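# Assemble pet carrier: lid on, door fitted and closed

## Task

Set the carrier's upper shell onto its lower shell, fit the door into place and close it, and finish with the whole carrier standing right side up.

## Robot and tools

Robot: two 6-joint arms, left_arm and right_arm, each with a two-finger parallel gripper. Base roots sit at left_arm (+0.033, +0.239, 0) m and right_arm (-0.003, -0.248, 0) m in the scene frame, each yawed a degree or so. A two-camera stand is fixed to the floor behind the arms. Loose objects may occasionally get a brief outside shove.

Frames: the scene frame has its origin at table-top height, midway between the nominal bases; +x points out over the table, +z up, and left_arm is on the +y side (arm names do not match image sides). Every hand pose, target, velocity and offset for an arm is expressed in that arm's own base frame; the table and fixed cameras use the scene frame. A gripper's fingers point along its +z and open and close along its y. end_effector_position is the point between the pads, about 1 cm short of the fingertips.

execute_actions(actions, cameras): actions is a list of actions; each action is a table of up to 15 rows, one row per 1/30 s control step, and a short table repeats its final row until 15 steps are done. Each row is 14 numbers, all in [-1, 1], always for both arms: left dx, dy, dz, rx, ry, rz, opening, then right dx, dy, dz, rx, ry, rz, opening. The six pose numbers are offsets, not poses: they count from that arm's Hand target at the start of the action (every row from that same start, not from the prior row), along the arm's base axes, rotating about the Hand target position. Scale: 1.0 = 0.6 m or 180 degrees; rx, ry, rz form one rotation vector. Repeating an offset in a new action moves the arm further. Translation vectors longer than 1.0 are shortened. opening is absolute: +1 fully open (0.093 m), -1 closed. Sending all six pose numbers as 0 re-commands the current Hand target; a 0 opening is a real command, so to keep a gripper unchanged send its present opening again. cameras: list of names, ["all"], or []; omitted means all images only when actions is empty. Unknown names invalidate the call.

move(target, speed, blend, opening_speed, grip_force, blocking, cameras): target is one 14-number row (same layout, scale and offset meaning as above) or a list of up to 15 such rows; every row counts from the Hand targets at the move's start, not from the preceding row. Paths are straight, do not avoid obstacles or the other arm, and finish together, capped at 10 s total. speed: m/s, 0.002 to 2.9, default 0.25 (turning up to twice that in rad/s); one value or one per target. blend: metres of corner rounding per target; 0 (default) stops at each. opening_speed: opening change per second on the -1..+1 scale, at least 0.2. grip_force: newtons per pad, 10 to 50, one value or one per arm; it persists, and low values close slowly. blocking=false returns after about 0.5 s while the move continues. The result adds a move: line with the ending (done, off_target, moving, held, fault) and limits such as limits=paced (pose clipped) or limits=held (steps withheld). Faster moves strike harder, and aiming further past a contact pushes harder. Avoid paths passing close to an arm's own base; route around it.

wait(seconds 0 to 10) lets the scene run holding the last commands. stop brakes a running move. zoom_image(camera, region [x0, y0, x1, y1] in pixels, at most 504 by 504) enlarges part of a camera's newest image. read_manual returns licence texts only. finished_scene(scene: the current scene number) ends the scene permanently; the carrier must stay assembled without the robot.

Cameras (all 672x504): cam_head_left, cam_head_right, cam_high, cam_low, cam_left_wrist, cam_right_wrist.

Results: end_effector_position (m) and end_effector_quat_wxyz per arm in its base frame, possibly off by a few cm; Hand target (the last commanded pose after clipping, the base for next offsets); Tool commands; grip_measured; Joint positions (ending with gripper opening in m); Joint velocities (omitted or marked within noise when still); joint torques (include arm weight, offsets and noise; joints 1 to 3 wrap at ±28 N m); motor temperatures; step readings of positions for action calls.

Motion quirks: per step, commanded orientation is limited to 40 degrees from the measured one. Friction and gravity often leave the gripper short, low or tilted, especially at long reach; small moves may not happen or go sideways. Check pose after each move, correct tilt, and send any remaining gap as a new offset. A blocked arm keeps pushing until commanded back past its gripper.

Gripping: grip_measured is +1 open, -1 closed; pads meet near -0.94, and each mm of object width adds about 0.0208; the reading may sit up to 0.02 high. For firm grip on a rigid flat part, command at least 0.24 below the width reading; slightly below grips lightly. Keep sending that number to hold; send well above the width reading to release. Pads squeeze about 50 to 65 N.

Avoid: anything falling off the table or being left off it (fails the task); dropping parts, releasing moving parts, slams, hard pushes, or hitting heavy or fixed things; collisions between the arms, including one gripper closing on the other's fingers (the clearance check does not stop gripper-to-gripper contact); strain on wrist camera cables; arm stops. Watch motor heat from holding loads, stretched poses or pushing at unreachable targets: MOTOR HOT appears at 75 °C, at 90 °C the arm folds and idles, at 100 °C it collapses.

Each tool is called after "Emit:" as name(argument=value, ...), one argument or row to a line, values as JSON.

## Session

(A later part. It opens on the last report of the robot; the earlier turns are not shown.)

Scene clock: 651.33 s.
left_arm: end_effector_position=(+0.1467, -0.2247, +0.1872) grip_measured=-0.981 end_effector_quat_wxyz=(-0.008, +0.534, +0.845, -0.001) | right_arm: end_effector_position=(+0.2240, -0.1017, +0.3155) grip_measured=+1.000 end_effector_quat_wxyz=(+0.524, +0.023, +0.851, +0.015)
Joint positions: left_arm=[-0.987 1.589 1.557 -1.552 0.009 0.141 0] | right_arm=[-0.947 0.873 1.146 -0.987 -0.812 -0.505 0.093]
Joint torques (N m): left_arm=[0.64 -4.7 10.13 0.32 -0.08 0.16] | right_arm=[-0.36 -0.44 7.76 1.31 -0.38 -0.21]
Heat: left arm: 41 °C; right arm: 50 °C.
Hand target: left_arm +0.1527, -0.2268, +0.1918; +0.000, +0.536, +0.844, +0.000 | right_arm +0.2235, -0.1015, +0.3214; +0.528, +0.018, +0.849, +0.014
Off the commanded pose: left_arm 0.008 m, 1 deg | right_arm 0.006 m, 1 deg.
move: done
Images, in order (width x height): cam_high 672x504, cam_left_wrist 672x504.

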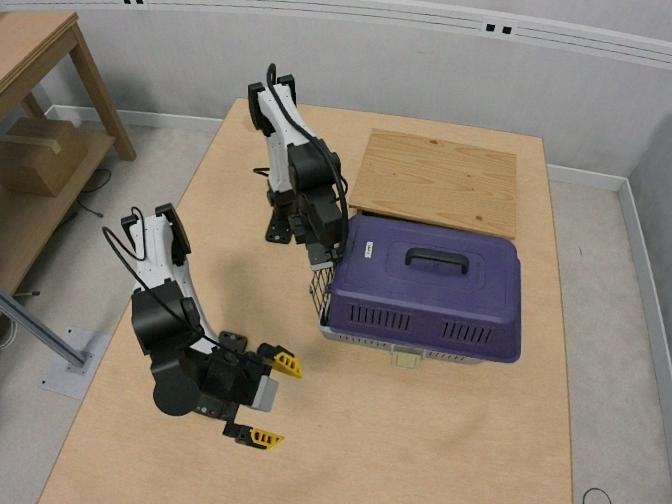

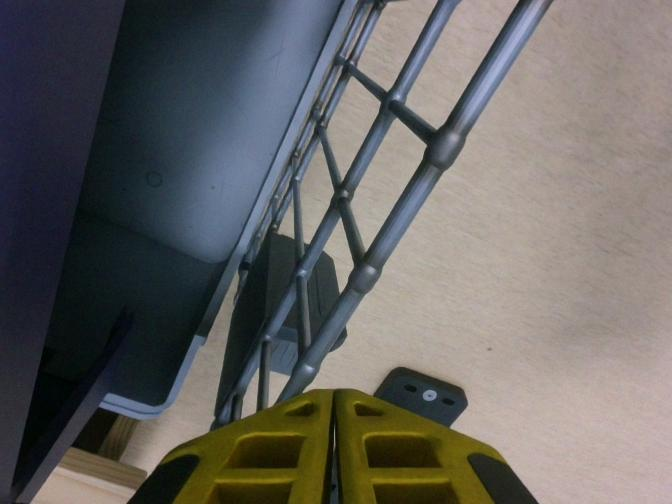

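Emit:
move(
  target=[0.016,0,0,0,0,0,-1,0,0,0,0,0,0,1],
  speed=0.04,
)

Emit:
move(
  target=[-0.05,0,0,0,0,0,-1,0,0,0,0,0,0,1],
  speed=0.05,
  cameras=["cam_left_wrist","cam_high"],
)

Emit:
zoom_image(
  camera="cam_high",
  region=[220, 180, 400, 340],
)

Scene clock: 660.40 s.
left_arm: end_effector_position=(+0.1561, -0.2248, +0.1880) grip_measured=-0.981 end_effector_quat_wxyz=(-0.007, +0.534, +0.845, -0.002) | right_arm: end_effector_position=(+0.2240, -0.1017, +0.3155) grip_measured=+1.000 end_effector_quat_wxyz=(+0.524, +0.023, +0.851, +0.015)
Joint positions: left_arm=[-0.958 1.608 1.58 -1.554 0.009 0.169 0] | right_arm=[-0.947 0.873 1.146 -0.987 -0.812 -0.505 0.093]
Joint torques (N m): left_arm=[0.66 -4.77 9.96 0.34 -0.08 0.22] | right_arm=[-0.36 -0.43 7.77 1.31 -0.38 -0.22]
Heat: left arm: 42 °C; right arm: 51 °C.
Hand target: left_arm +0.1623, -0.2267, +0.1919; +0.000, +0.536, +0.845, +0.000 | right_arm +0.2235, -0.1015, +0.3214; +0.528, +0.018, +0.849, +0.014
Off the commanded pose: left_arm 0.008 m, 1 deg | right_arm 0.006 m, 1 deg.
joint sent to its limit (left arm) — joint 4 (wrist pitch), lower limit. The joint targets still meet the commanded pose.
move: done

Scene clock: 661.60 s.
left_arm: end_effector_position=(+0.1345, -0.2290, +0.1874) grip_measured=-0.981 end_effector_quat_wxyz=(-0.011, +0.537, +0.844, +0.001) | right_arm: end_effector_position=(+0.2240, -0.1017, +0.3155) grip_measured=+1.000 end_effector_quat_wxyz=(+0.524, +0.023, +0.851, +0.015)
Joint positions: left_arm=[-1.035 1.585 1.553 -1.559 0.008 0.099 0] | right_arm=[-0.947 0.873 1.146 -0.987 -0.812 -0.505 0.093]
Joint torques (N m): left_arm=[-0.99 -8.01 6.3 0.4 -0.06 -0.02] | right_arm=[-0.36 -0.43 7.77 1.31 -0.38 -0.21]
Heat: left arm: 42 °C; right arm: 51 °C.
Hand target: left_arm +0.1323, -0.2268, +0.1919; +0.000, +0.536, +0.845, +0.000 | right_arm +0.2235, -0.1015, +0.3214; +0.528, +0.018, +0.849, +0.014
Off the commanded pose: left_arm 0.005 m, 1 deg | right_arm 0.006 m, 1 deg.
joint read past its limit (left arm) — joint 4 (wrist pitch), lower limit.
move: done
Images, in order (width x height): cam_high 672x504, cam_left_wrist 672x504.

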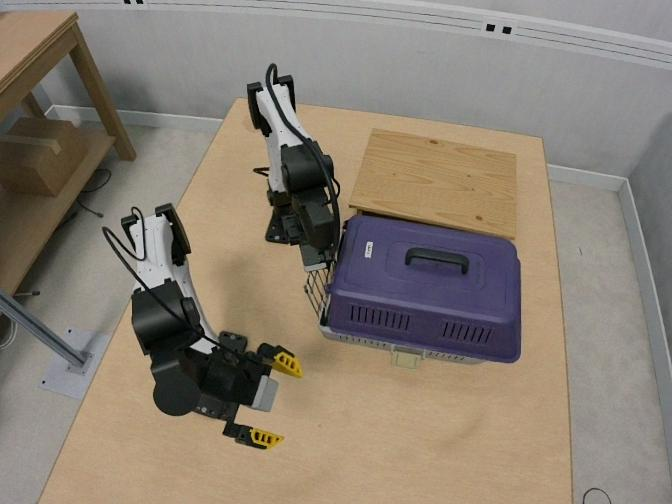

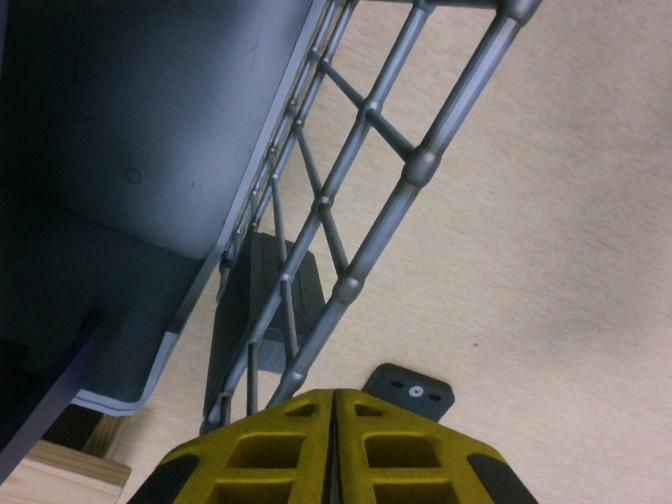

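Scaled by 2.800 from the camera's 672x504 image, which has a finer 960x720 frame.

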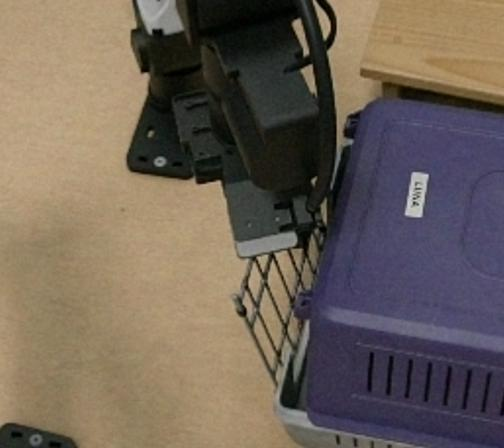

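Emit:
move(
  target=[
    [-0.054,0.01,0.18,0,0,0,-1,0,0,0,0,0,0,1],
    [0.02,0.188,0.332,-0.148,-0.039,0.352,1,0.22,0.6,0,0,0.1,0,1],
  ],
  blend=[0.02,0],
  speed=0.2,
)

Emit:
move(
  target=[0,0,0,0,0,0,1,0.118,0,-0.115,0,0,0,1],
  speed=0.12,
  cameras=["all"],
)

Emit:
zoom_image(
  camera="cam_low",
  region=[260, 170, 460, 320],
)

Scene clock: 733.10 s.
left_arm: end_effector_position=(+0.1463, -0.1154, +0.3826) grip_measured=+1.000 end_effector_quat_wxyz=(+0.300, +0.004, +0.923, -0.241) | right_arm: end_effector_position=(+0.3554, +0.2569, +0.3195) grip_measured=+1.000 end_effector_quat_wxyz=(+0.386, +0.017, +0.922, +0.013)
Joint positions: left_arm=[-0.644 1.019 1.797 -1.558 0.027 -0.645 0.093] | right_arm=[0.826 1.833 2.134 -1.261 0.543 0.687 0.093]
Joint torques (N m): left_arm=[0.7 0.09 7.72 2.07 0.13 -0.01] | right_arm=[0.75 -8.4 7.45 1.08 0.38 0]
Motor temperatures (°C): left_arm=[28 39 39 37 28 27 25] | right_arm=[27 40 51 31 25 27 25]
Heat: left arm: 39 °C; right arm: 51 °C.
Hand target: left_arm +0.1443, -0.1140, +0.3911; +0.166, +0.002, +0.974, -0.154 | right_arm +0.3555, +0.2586, +0.3214; +0.389, +0.020, +0.921, +0.011
Off the commanded pose: left_arm 0.009 m, 19 deg | right_arm 0.003 m, 1 deg.
joint read past its limit (left arm) — joint 4 (wrist pitch), lower limit.
joint sent to its limit (left arm) — joint 4 (wrist pitch), lower limit. The joint targets are off in orientation, not in position.
move: off_target (left_arm); target 2's new opening was sent with left_arm's hand 0.009 m and 19 deg from that target

Scene clock: 734.67 s.
left_arm: end_effector_position=(+0.1463, -0.1154, +0.3826) grip_measured=+1.000 end_effector_quat_wxyz=(+0.300, +0.004, +0.923, -0.241) | right_arm: end_effector_position=(+0.4243, +0.2576, +0.2577) grip_measured=+1.000 end_effector_quat_wxyz=(+0.393, +0.024, +0.919, +0.010)
Joint positions: left_arm=[-0.644 1.019 1.797 -1.558 0.027 -0.645 0.093] | right_arm=[0.706 1.914 1.954 -0.938 0.489 0.584 0.093]
Joint torques (N m): left_arm=[0.7 0.09 7.72 2.07 0.13 -0.02] | right_arm=[-0.2 -10.14 6 1.36 0.14 -0.17]
Heat: left arm: 39 °C; right arm: 51 °C.
Hand target: left_arm +0.1443, -0.1140, +0.3911; +0.166, +0.002, +0.974, -0.154 | right_arm +0.4264, +0.2584, +0.2524; +0.389, +0.020, +0.921, +0.011
Off the commanded pose: left_arm 0.009 m, 19 deg | right_arm 0.006 m, 1 deg.
joint read past its limit (left arm) — joint 4 (wrist pitch), lower limit.
joint sent to its limit (left arm) — joint 4 (wrist pitch), lower limit. The joint targets are off in orientation, not in position.
move: off_target (left_arm)

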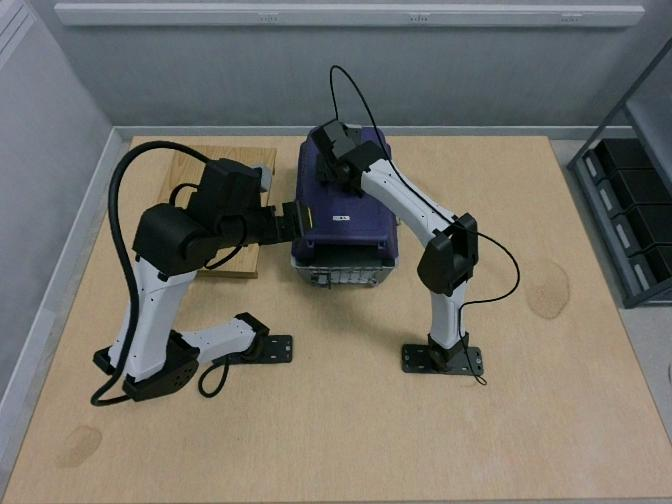

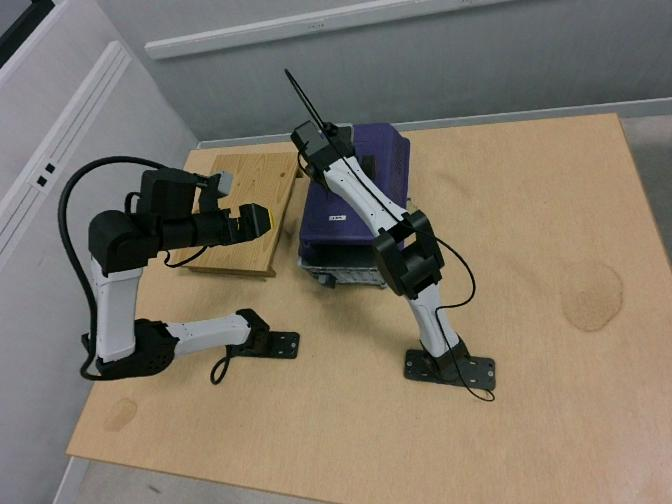

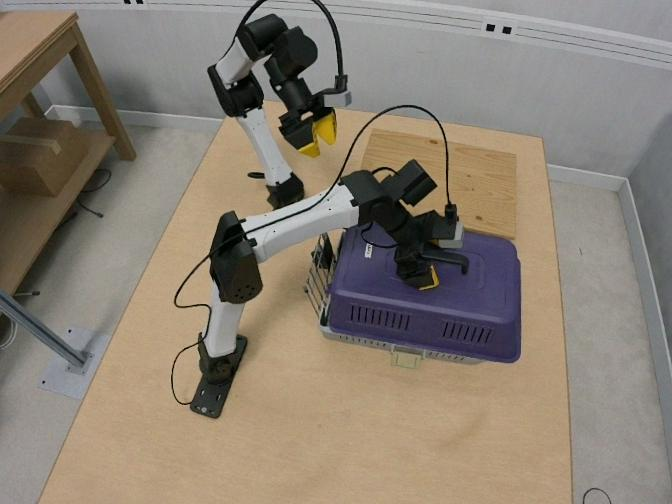

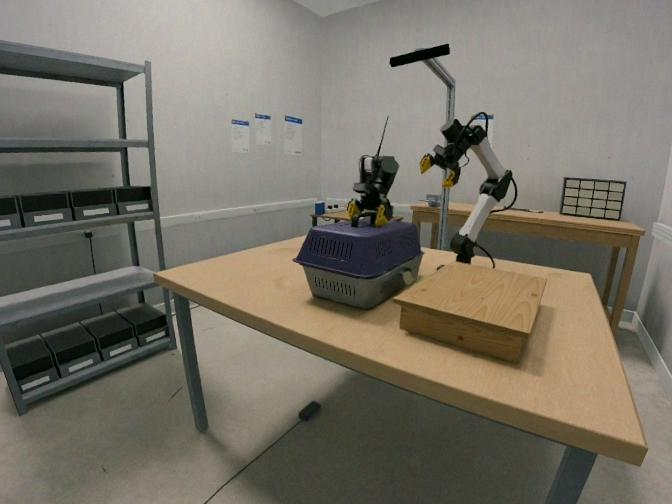

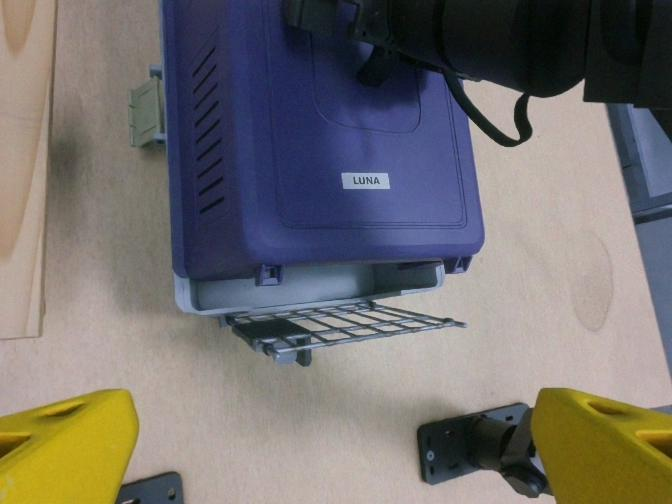

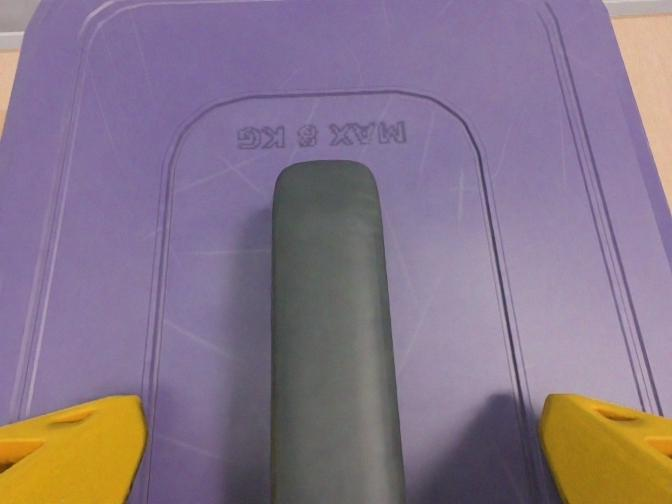

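Scaled by 2.520 from the camera's 672x504 image, which has a finer 960x720 frame.

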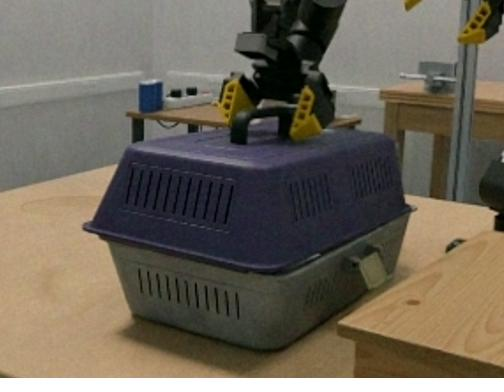

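Emit:
move(
  target=[0,0,0,0,0,0,1,0,0.004,0,-0.011,0,0,1],
  speed=0.05,
)

Emit:
move(
  target=[0,0,0,0,0,0,1,0,0,0,0,0,0,-1],
  opening_speed=1,
)

Emit:
move(
  target=[0,0,0,0,0,0,1,0,0,0.125,0,-0.028,0,-1],
  speed=0.08,
  cameras=["cam_low","cam_left_wrist"],
)

Emit:
zoom_image(
  camera="cam_low",
  region=[260, 170, 460, 320],
)

Scene clock: 745.27 s.
left_arm: end_effector_position=(+0.1463, -0.1154, +0.3826) grip_measured=+1.000 end_effector_quat_wxyz=(+0.300, +0.004, +0.923, -0.241) | right_arm: end_effector_position=(+0.4261, +0.2584, +0.2548) grip_measured=+1.000 end_effector_quat_wxyz=(+0.391, +0.020, +0.920, +0.004)
Joint positions: left_arm=[-0.644 1.019 1.797 -1.558 0.027 -0.645 0.093] | right_arm=[0.706 1.928 1.965 -0.944 0.493 0.577 0.093]
Joint torques (N m): left_arm=[0.69 0.09 7.72 2.07 0.13 -0.01] | right_arm=[0.81 -9.37 7.95 1.09 0.35 -0.2]
Heat: left arm: 40 °C; right arm: 51 °C.
Hand target: left_arm +0.1443, -0.1140, +0.3911; +0.166, +0.002, +0.974, -0.154 | right_arm +0.4264, +0.2608, +0.2524; +0.389, +0.013, +0.921, -0.005
Off the commanded pose: left_arm 0.009 m, 19 deg | right_arm 0.003 m, 1 deg.
joint read past its limit (left arm) — joint 4 (wrist pitch), lower limit.
joint sent to its limit (left arm) — joint 4 (wrist pitch), lower limit. The joint targets are off in orientation, not in position.
move: off_target (left_arm)

Scene clock: 747.47 s.
left_arm: end_effector_position=(+0.1463, -0.1154, +0.3826) grip_measured=+1.000 end_effector_quat_wxyz=(+0.300, +0.004, +0.923, -0.241) | right_arm: end_effector_position=(+0.4253, +0.2573, +0.2539) grip_measured=-0.631 end_effector_quat_wxyz=(+0.390, +0.017, +0.921, -0.001)
Joint positions: left_arm=[-0.644 1.019 1.797 -1.558 0.027 -0.645 0.093] | right_arm=[0.706 1.929 1.966 -0.952 0.497 0.572 0.015]
Joint torques (N m): left_arm=[0.7 0.09 7.72 2.07 0.13 -0.01] | right_arm=[0.79 -9.42 8.03 1.17 0.32 -0.13]
Heat: left arm: 40 °C; right arm: 51 °C.
Hand target: left_arm +0.1443, -0.1140, +0.3911; +0.166, +0.002, +0.974, -0.154 | right_arm +0.4263, +0.2610, +0.2525; +0.389, +0.013, +0.921, -0.005
Off the commanded pose: left_arm 0.009 m, 19 deg | right_arm 0.004 m, 1 deg.
joint read past its limit (left arm) — joint 4 (wrist pitch), lower limit.
joint sent to its limit (left arm) — joint 4 (wrist pitch), lower limit. The joint targets are off in orientation, not in position.
move: off_target (left_arm)

Scene clock: 749.17 s.
left_arm: end_effector_position=(+0.1463, -0.1154, +0.3826) grip_measured=+1.000 end_effector_quat_wxyz=(+0.300, +0.004, +0.923, -0.241) | right_arm: end_effector_position=(+0.4212, +0.2583, +0.3019) grip_measured=-0.644 end_effector_quat_wxyz=(+0.392, +0.004, +0.920, -0.015)
Joint positions: left_arm=[-0.644 1.019 1.797 -1.558 0.027 -0.645 0.093] | right_arm=[0.721 2.028 2.316 -1.213 0.522 0.55 0.014]
Joint torques (N m): left_arm=[0.7 0.1 7.72 2.07 0.13 -0.01] | right_arm=[0.99 -12.01 9.11 1.57 0.6 -0.19]
Heat: left arm: 40 °C; right arm: 51 °C.
Hand target: left_arm +0.1443, -0.1140, +0.3911; +0.166, +0.002, +0.974, -0.154 | right_arm +0.4263, +0.2610, +0.3274; +0.429, +0.013, +0.903, -0.004
Off the commanded pose: left_arm 0.009 m, 19 deg | right_arm 0.026 m, 5 deg.
joint read past its limit (left arm) — joint 4 (wrist pitch), lower limit.
joint sent to its limit (left arm) — joint 4 (wrist pitch), lower limit. The joint targets are off in orientation, not in position.
move: off_target (left_arm, right_arm)
Images, in order (width x height): cam_low 672x504, cam_left_wrist 672x504.

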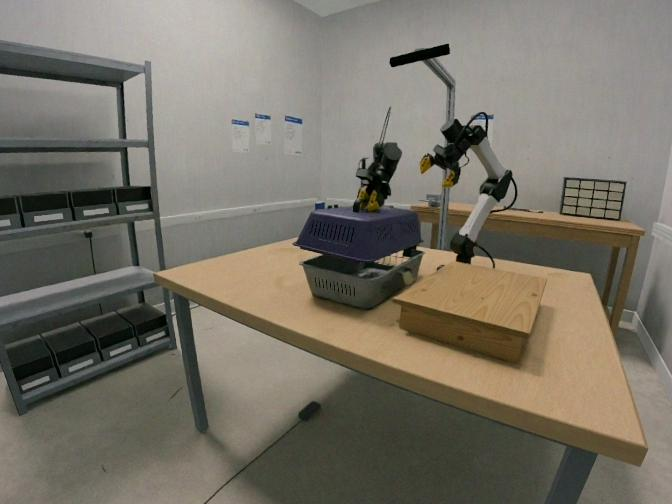

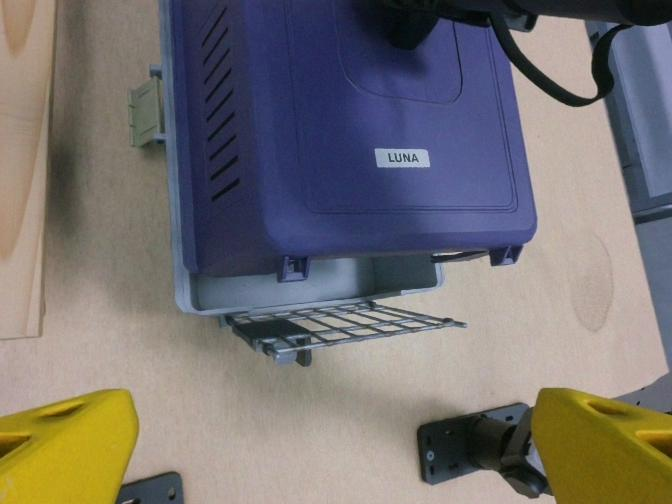

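Scaled by 2.520 from the camera's 672x504 image, which has a finer 960x720 frame.

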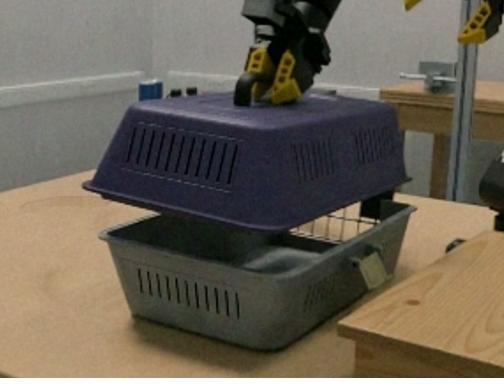

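Emit:
move(
  target=[0,0,0,0,0,0,1,-0.068,-0.007,-0.002,0.011,0.003,0,-1],
  speed=0.1,
  cameras=["cam_left_wrist"],
)

Emit:
zoom_image(
  camera="cam_left_wrist",
  region=[180, 200, 580, 400],
)

Scene clock: 759.03 s.
left_arm: end_effector_position=(+0.1463, -0.1154, +0.3826) grip_measured=+1.000 end_effector_quat_wxyz=(+0.300, +0.004, +0.923, -0.241) | right_arm: end_effector_position=(+0.3833, +0.2592, +0.2958) grip_measured=-0.644 end_effector_quat_wxyz=(+0.382, +0.000, +0.924, -0.009)
Joint positions: left_arm=[-0.644 1.019 1.797 -1.558 0.027 -0.645 0.093] | right_arm=[0.781 1.896 2.118 -1.188 0.533 0.612 0.014]
Joint torques (N m): left_arm=[0.7 0.09 7.72 2.07 0.13 -0.01] | right_arm=[0.68 -13.96 6.46 1.63 0.61 -0.02]
Motor temperatures (°C): left_arm=[28 36 40 38 28 27 25] | right_arm=[27 49 53 31 25 27 26]
Heat: left arm: 40 °C; right arm: 53 °C.
Hand target: left_arm +0.1443, -0.1140, +0.3911; +0.166, +0.002, +0.974, -0.154 | right_arm +0.3855, +0.2567, +0.3262; +0.424, +0.021, +0.905, +0.011
Off the commanded pose: left_arm 0.009 m, 19 deg | right_arm 0.031 m, 6 deg.
joint read past its limit (left arm) — joint 4 (wrist pitch), lower limit.
joint sent to its limit (left arm) — joint 4 (wrist pitch), lower limit. The joint targets are off in orientation, not in position.
move: off_target (left_arm, right_arm)
Images, in order (width x height): cam_left_wrist 672x504.

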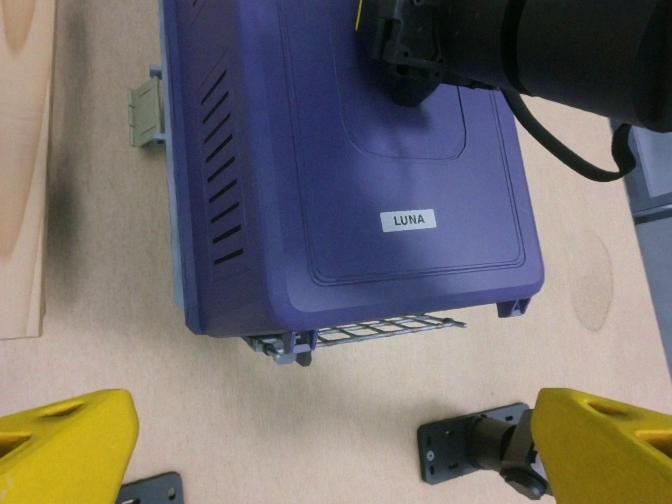

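Scaled by 1.260 from the camera's 672x504 image, which has a finer 960x720 frame.

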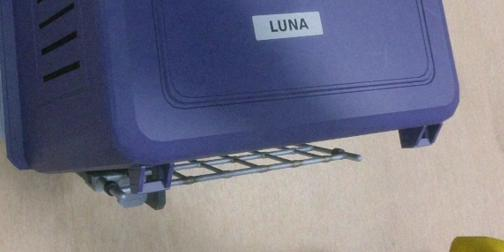

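Emit:
move(
  target=[0,0,0,0,0,0,1,-0.009,-0.004,-0.03,0.004,0.0,-0.009,-1],
  speed=0.06,
  cameras=["cam_left_wrist"],
)

Emit:
zoom_image(
  camera="cam_left_wrist",
  region=[180, 250, 580, 400],
)

Scene clock: 771.97 s.
left_arm: end_effector_position=(+0.1463, -0.1154, +0.3826) grip_measured=+1.000 end_effector_quat_wxyz=(+0.300, +0.004, +0.923, -0.241) | right_arm: end_effector_position=(+0.3798, +0.2550, +0.2744) grip_measured=-0.644 end_effector_quat_wxyz=(+0.379, +0.017, +0.925, -0.014)
Joint positions: left_arm=[-0.644 1.019 1.797 -1.558 0.027 -0.645 0.093] | right_arm=[0.785 1.852 1.972 -1.109 0.55 0.653 0.014]
Joint torques (N m): left_arm=[0.7 0.09 7.72 2.07 0.13 -0.01] | right_arm=[1.18 -14.53 6.63 1.59 0.65 0]
Heat: left arm: 41 °C; right arm: 53 °C.
Hand target: left_arm +0.1443, -0.1140, +0.3911; +0.166, +0.002, +0.974, -0.154 | right_arm +0.3801, +0.2543, +0.3083; +0.424, +0.036, +0.905, +0.011
Off the commanded pose: left_arm 0.009 m, 19 deg | right_arm 0.034 m, 7 deg.
joint read past its limit (left arm) — joint 4 (wrist pitch), lower limit.
joint sent to its limit (left arm) — joint 4 (wrist pitch), lower limit. The joint targets are off in orientation, not in position.
move: off_target (left_arm, right_arm)
Images, in order (width x height): cam_left_wrist 672x504.

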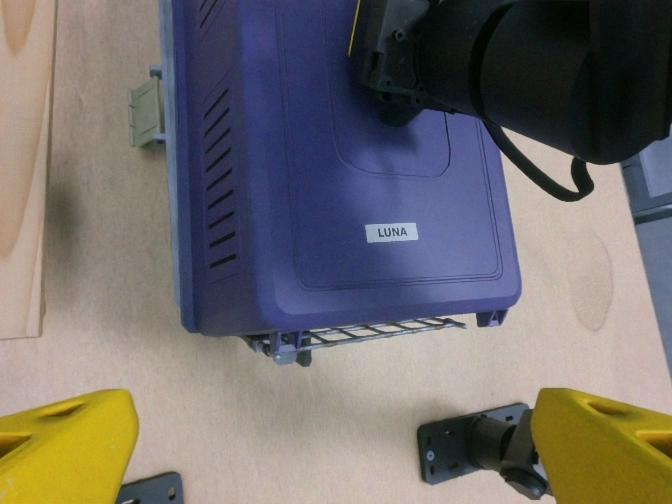

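Scaled by 1.260 from the camera's 672x504 image, which has a finer 960x720 frame.

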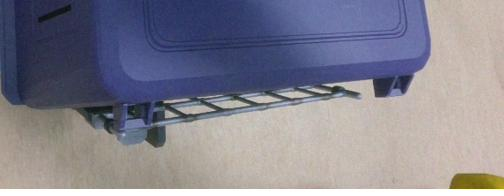

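Emit:
move(
  target=[0,0,0,0,0,0,1,-0.006,0.003,-0.02,0.005,0.0,0,-1],
  speed=0.05,
  cameras=["cam_left_wrist"],
)

Emit:
zoom_image(
  camera="cam_left_wrist",
  region=[220, 300, 340, 380],
)

Emit:
zoom_image(
  camera="cam_left_wrist",
  region=[410, 280, 530, 360],
)

Scene clock: 782.77 s.
left_arm: end_effector_position=(+0.1463, -0.1154, +0.3826) grip_measured=+1.000 end_effector_quat_wxyz=(+0.300, +0.004, +0.923, -0.241) | right_arm: end_effector_position=(+0.3780, +0.2562, +0.2643) grip_measured=-0.644 end_effector_quat_wxyz=(+0.385, +0.019, +0.923, -0.010)
Joint positions: left_arm=[-0.644 1.019 1.797 -1.558 0.027 -0.645 0.093] | right_arm=[0.791 1.821 1.882 -1.037 0.556 0.658 0.014]
Joint torques (N m): left_arm=[0.7 0.09 7.71 2.07 0.13 -0.02] | right_arm=[1.21 -14.38 6.67 1.53 0.56 0.09]
Motor temperatures (°C): left_arm=[28 34 41 39 28 27 25] | right_arm=[27 54 52 33 25 27 26]
Heat: left arm: 41 °C; right arm: 54 °C.
Hand target: left_arm +0.1443, -0.1140, +0.3911; +0.166, +0.002, +0.974, -0.154 | right_arm +0.3766, +0.2561, +0.2963; +0.424, +0.040, +0.905, +0.018
Off the commanded pose: left_arm 0.009 m, 19 deg | right_arm 0.032 m, 6 deg.
joint read past its limit (left arm) — joint 4 (wrist pitch), lower limit.
joint sent to its limit (left arm) — joint 4 (wrist pitch), lower limit. The joint targets are off in orientation, not in position.
move: off_target (left_arm, right_arm)
Images, in order (width x height): cam_left_wrist 672x504.

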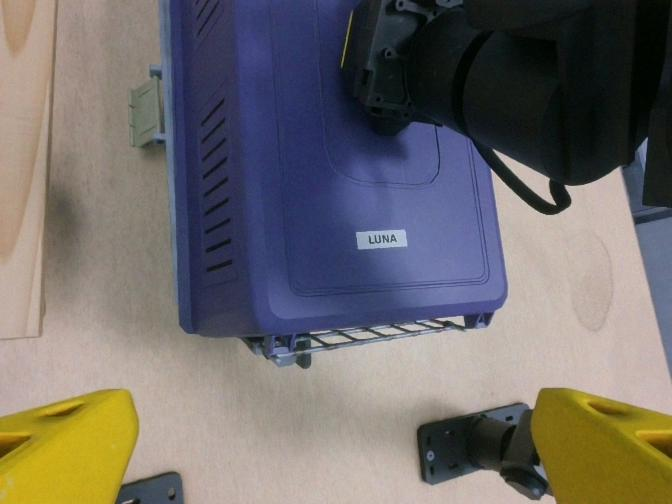

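Scaled by 4.200 from the camera's 672x504 image, which has a finer 960x720 frame.

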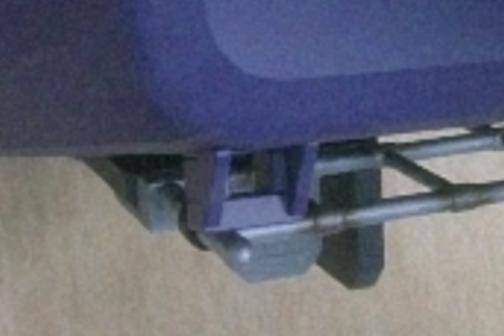

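Scaled by 4.200 from the camera's 672x504 image, which has a finer 960x720 frame.

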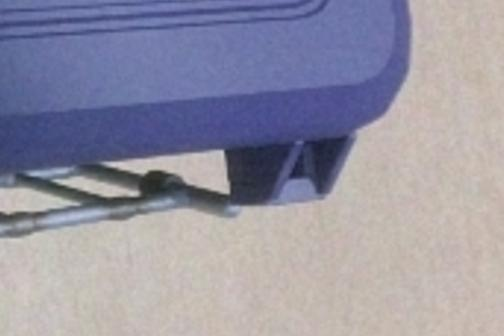

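Emit:
move(
  target=[0,0,0,0,0,0,1,-0.016,0.0,-0.004,0.003,0.0,0.004,-1],
  speed=0.05,
  cameras=["cam_left_wrist"],
)

Emit:
zoom_image(
  camera="cam_left_wrist",
  region=[220, 300, 340, 380],
)

Emit:
zoom_image(
  camera="cam_left_wrist",
  region=[410, 280, 530, 360],
)

Scene clock: 805.07 s.
left_arm: end_effector_position=(+0.1463, -0.1154, +0.3826) grip_measured=+1.000 end_effector_quat_wxyz=(+0.300, +0.004, +0.923, -0.241) | right_arm: end_effector_position=(+0.3719, +0.2563, +0.2690) grip_measured=-0.644 end_effector_quat_wxyz=(+0.397, +0.019, +0.918, +0.001)
Joint positions: left_arm=[-0.644 1.019 1.797 -1.558 0.027 -0.645 0.093] | right_arm=[0.804 1.777 1.829 -0.996 0.563 0.659 0.014]
Joint torques (N m): left_arm=[0.7 0.09 7.72 2.07 0.14 -0.01] | right_arm=[1.4 -13.55 6.45 1.4 0.48 0.13]
Motor temperatures (°C): left_arm=[28 33 41 39 28 27 25] | right_arm=[27 65 51 32 25 27 27]
Heat: left arm: 41 °C; right arm: 65 °C.
Hand target: left_arm +0.1443, -0.1140, +0.3911; +0.166, +0.002, +0.974, -0.154 | right_arm +0.3669, +0.2562, +0.2939; +0.424, +0.036, +0.905, +0.025
Off the commanded pose: left_arm 0.009 m, 19 deg | right_arm 0.025 m, 5 deg.
joint read past its limit (left arm) — joint 4 (wrist pitch), lower limit.
joint sent to its limit (left arm) — joint 4 (wrist pitch), lower limit. The joint targets are off in orientation, not in position.
move: off_target (left_arm, right_arm)
Images, in order (width x height): cam_left_wrist 672x504.

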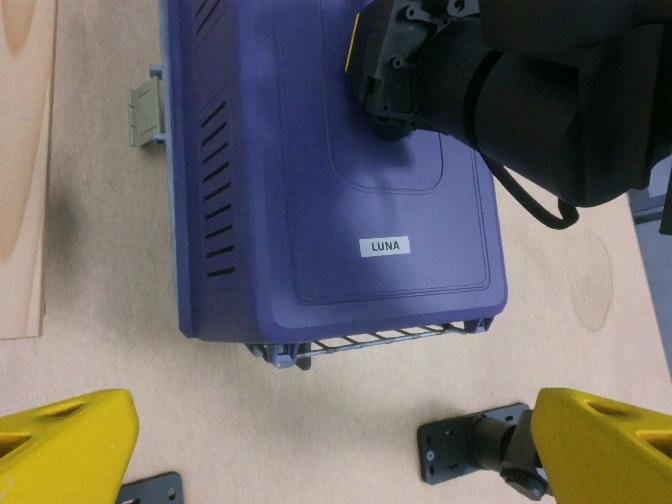

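Scaled by 4.200 from the camera's 672x504 image, which has a finer 960x720 frame.

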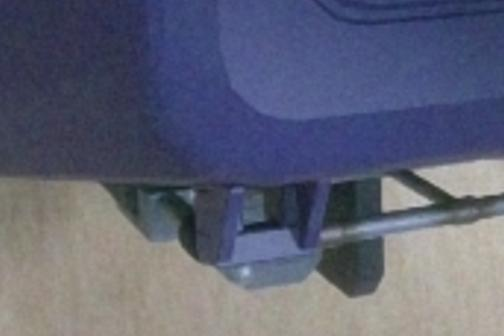

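Scaled by 4.200 from the camera's 672x504 image, which has a finer 960x720 frame.

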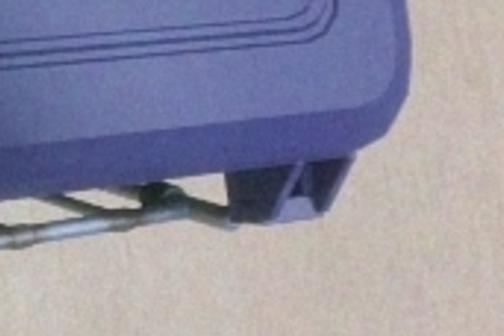

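Emit:
move(
  target=[0,0,0,0,0,0,1,-0.012,0.0,-0.022,0.0,0.01,0.006,-1],
  speed=0.06,
  cameras=["cam_left_wrist"],
)

Emit:
zoom_image(
  camera="cam_left_wrist",
  region=[220, 300, 340, 380],
)

Emit:
zoom_image(
  camera="cam_left_wrist",
  region=[410, 280, 530, 360],
)

Scene clock: 815.60 s.
left_arm: end_effector_position=(+0.1463, -0.1154, +0.3826) grip_measured=+1.000 end_effector_quat_wxyz=(+0.300, +0.004, +0.923, -0.241) | right_arm: end_effector_position=(+0.3684, +0.2558, +0.2619) grip_measured=-0.644 end_effector_quat_wxyz=(+0.396, +0.017, +0.918, +0.003)
Joint positions: left_arm=[-0.644 1.019 1.797 -1.558 0.027 -0.645 0.093] | right_arm=[0.807 1.755 1.773 -0.961 0.559 0.659 0.014]
Joint torques (N m): left_arm=[0.7 0.09 7.72 2.07 0.13 -0.01] | right_arm=[1.32 -13.3 6.08 1.21 0.24 0.14]
Motor temperatures (°C): left_arm=[28 33 41 39 28 27 25] | right_arm=[27 66 51 32 25 27 27]
Heat: left arm: 41 °C; right arm: 66 °C.
Hand target: left_arm +0.1443, -0.1140, +0.3911; +0.166, +0.002, +0.974, -0.154 | right_arm +0.3597, +0.2561, +0.2805; +0.409, +0.028, +0.912, +0.028
Off the commanded pose: left_arm 0.009 m, 19 deg | right_arm 0.021 m, 4 deg.
joint read past its limit (left arm) — joint 4 (wrist pitch), lower limit.
joint sent to its limit (left arm) — joint 4 (wrist pitch), lower limit. The joint targets are off in orientation, not in position.
move: off_target (left_arm, right_arm)
Images, in order (width x height): cam_left_wrist 672x504.

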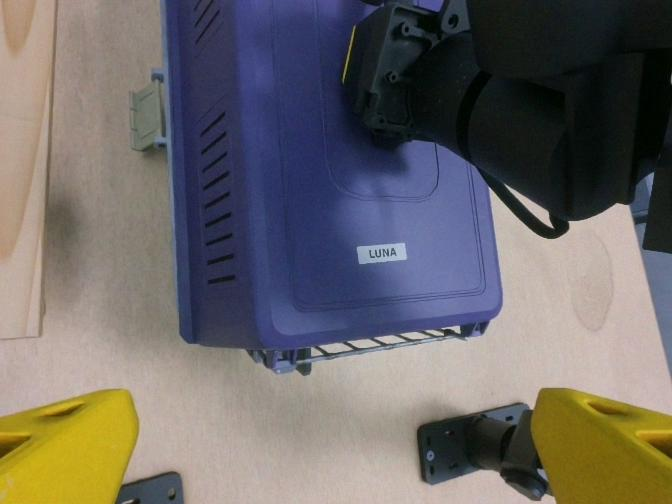

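Scaled by 4.200 from the camera's 672x504 image, which has a finer 960x720 frame.

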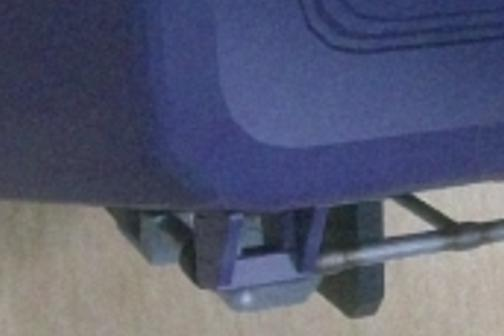

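Scaled by 4.200 from the camera's 672x504 image, which has a finer 960x720 frame.

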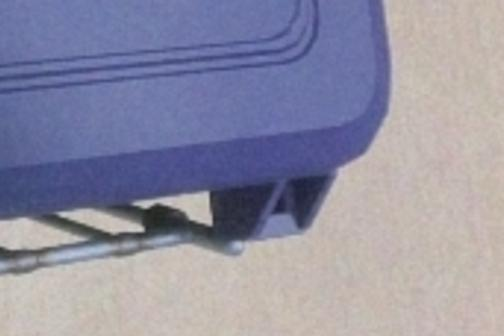

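Emit:
move(
  target=[
    [0,0,0,0,0,0,1,0.01,0,0.05,0,0,0,-1],
    [0,0,0,0,0,0,1,0.11,0.004,0.05,0,0,-0.006,-1],
    [0,0,0,0,0,0,1,0.11,0.004,-0.045,0,0,-0.008,-1],
  ],
  speed=0.1,
  blend=[0.01,0.01,0],
)

Emit:
move(
  target=[0,0,0,0,0,0,1,0,0,-0.02,0,0,0,-1],
  speed=0.05,
  cameras=["all"],
)

Emit:
zoom_image(
  camera="cam_low",
  region=[260, 170, 460, 320],
)

Emit:
zoom_image(
  camera="cam_high",
  region=[220, 180, 400, 340],
)

Scene clock: 848.63 s.
left_arm: end_effector_position=(+0.1463, -0.1154, +0.3826) grip_measured=+1.000 end_effector_quat_wxyz=(+0.300, +0.004, +0.923, -0.241) | right_arm: end_effector_position=(+0.4220, +0.2569, +0.2581) grip_measured=-0.644 end_effector_quat_wxyz=(+0.407, +0.034, +0.913, +0.016)
Joint positions: left_arm=[-0.644 1.019 1.797 -1.558 0.027 -0.645 0.093] | right_arm=[0.713 1.879 1.887 -0.878 0.507 0.598 0.014]
Joint torques (N m): left_arm=[0.7 0.09 7.72 2.07 0.13 -0.01] | right_arm=[-0.14 -10.32 4.83 1.62 0.18 -0.02]
Motor temperatures (°C): left_arm=[28 32 41 39 28 27 25] | right_arm=[27 68 50 32 24 27 27]
Heat: left arm: 41 °C; right arm: 68 °C.
Hand target: left_arm +0.1443, -0.1140, +0.3911; +0.166, +0.002, +0.974, -0.154 | right_arm +0.4257, +0.2586, +0.2536; +0.410, +0.039, +0.911, +0.023
Off the commanded pose: left_arm 0.009 m, 19 deg | right_arm 0.006 m, 1 deg.
joint read past its limit (left arm) — joint 4 (wrist pitch), lower limit.
joint sent to its limit (left arm) — joint 4 (wrist pitch), lower limit. The joint targets are off in orientation, not in position.
move: off_target (left_arm)

Scene clock: 849.50 s.
left_arm: end_effector_position=(+0.1463, -0.1154, +0.3826) grip_measured=+1.000 end_effector_quat_wxyz=(+0.300, +0.004, +0.923, -0.241) | right_arm: end_effector_position=(+0.4219, +0.2559, +0.2577) grip_measured=-0.644 end_effector_quat_wxyz=(+0.419, +0.036, +0.907, +0.021)
Joint positions: left_arm=[-0.644 1.019 1.797 -1.558 0.027 -0.645 0.093] | right_arm=[0.714 1.851 1.829 -0.818 0.516 0.591 0.014]
Joint torques (N m): left_arm=[0.72 0.09 7.72 2.07 0.13 -0.01] | right_arm=[-0.24 -8.77 4.4 1.6 0.12 0.05]
Motor temperatures (°C): left_arm=[28 32 41 39 28 27 25] | right_arm=[27 67 50 32 24 27 27]
Heat: left arm: 41 °C; right arm: 67 °C.
Hand target: left_arm +0.1443, -0.1140, +0.3911; +0.166, +0.002, +0.974, -0.154 | right_arm +0.4258, +0.2585, +0.2417; +0.410, +0.039, +0.911, +0.023
Off the commanded pose: left_arm 0.009 m, 19 deg | right_arm 0.017 m, 1 deg.
joint read past its limit (left arm) — joint 4 (wrist pitch), lower limit.
joint sent to its limit (left arm) — joint 4 (wrist pitch), lower limit. The joint targets are off in orientation, not in position.
move: off_target (left_arm, right_arm)

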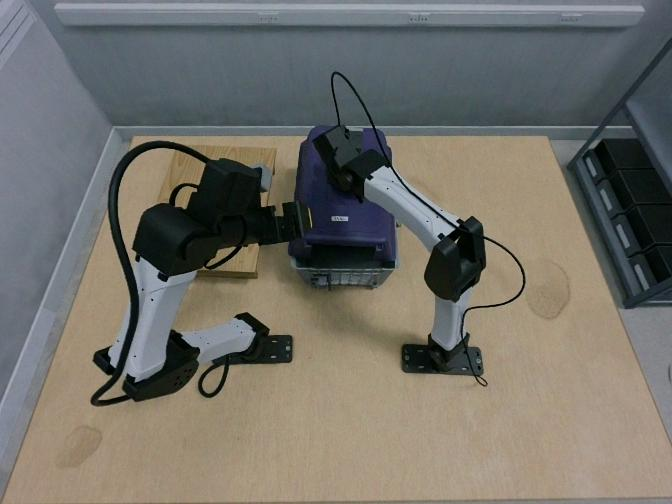

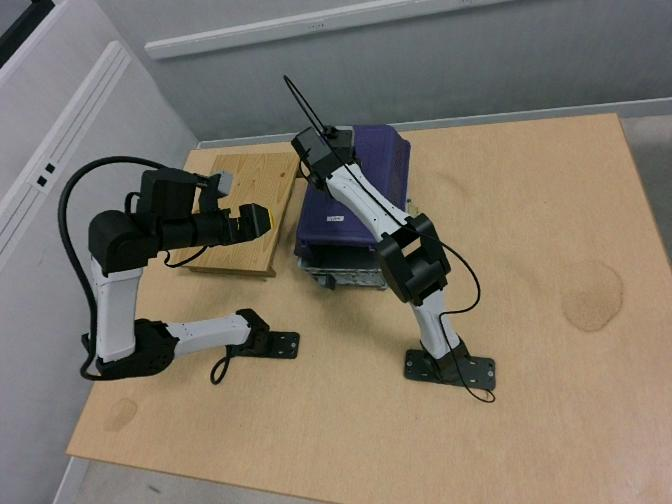

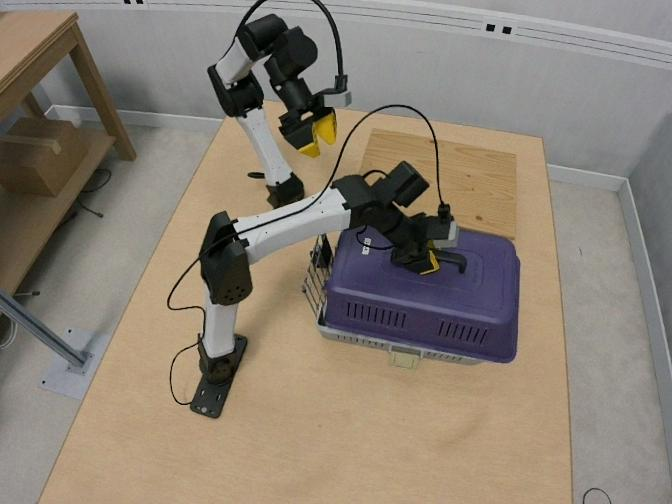

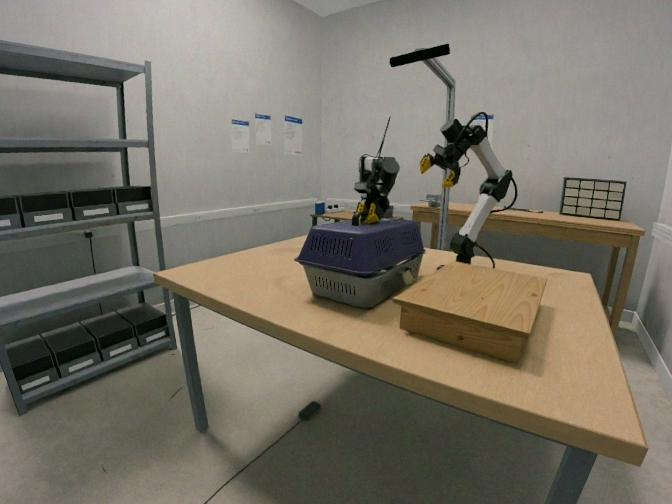

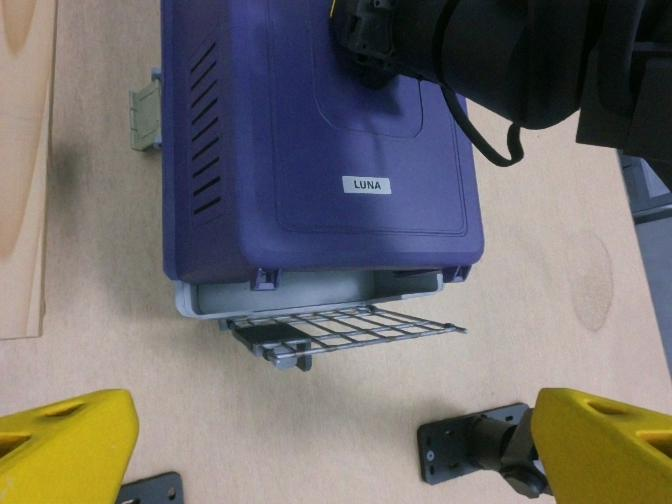

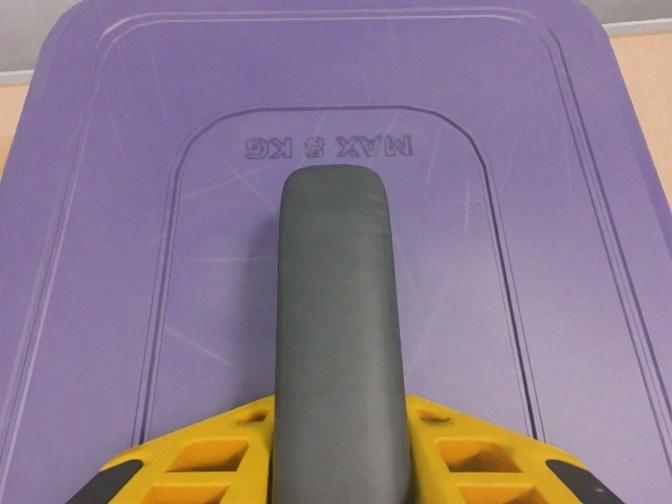

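Scaled by 2.520 from the camera's 672x504 image, which has a finer 960x720 frame.

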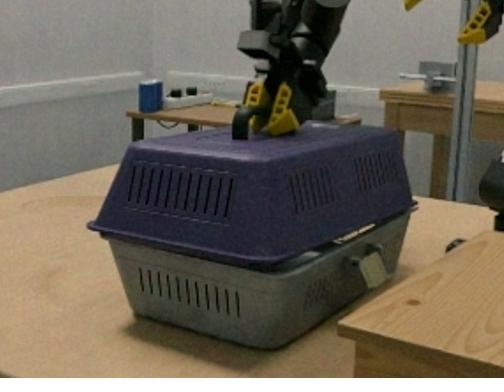

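Scaled by 2.800 from the camera's 672x504 image, which has a finer 960x720 frame.

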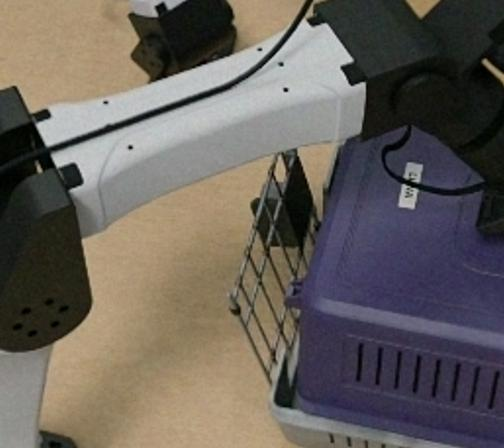

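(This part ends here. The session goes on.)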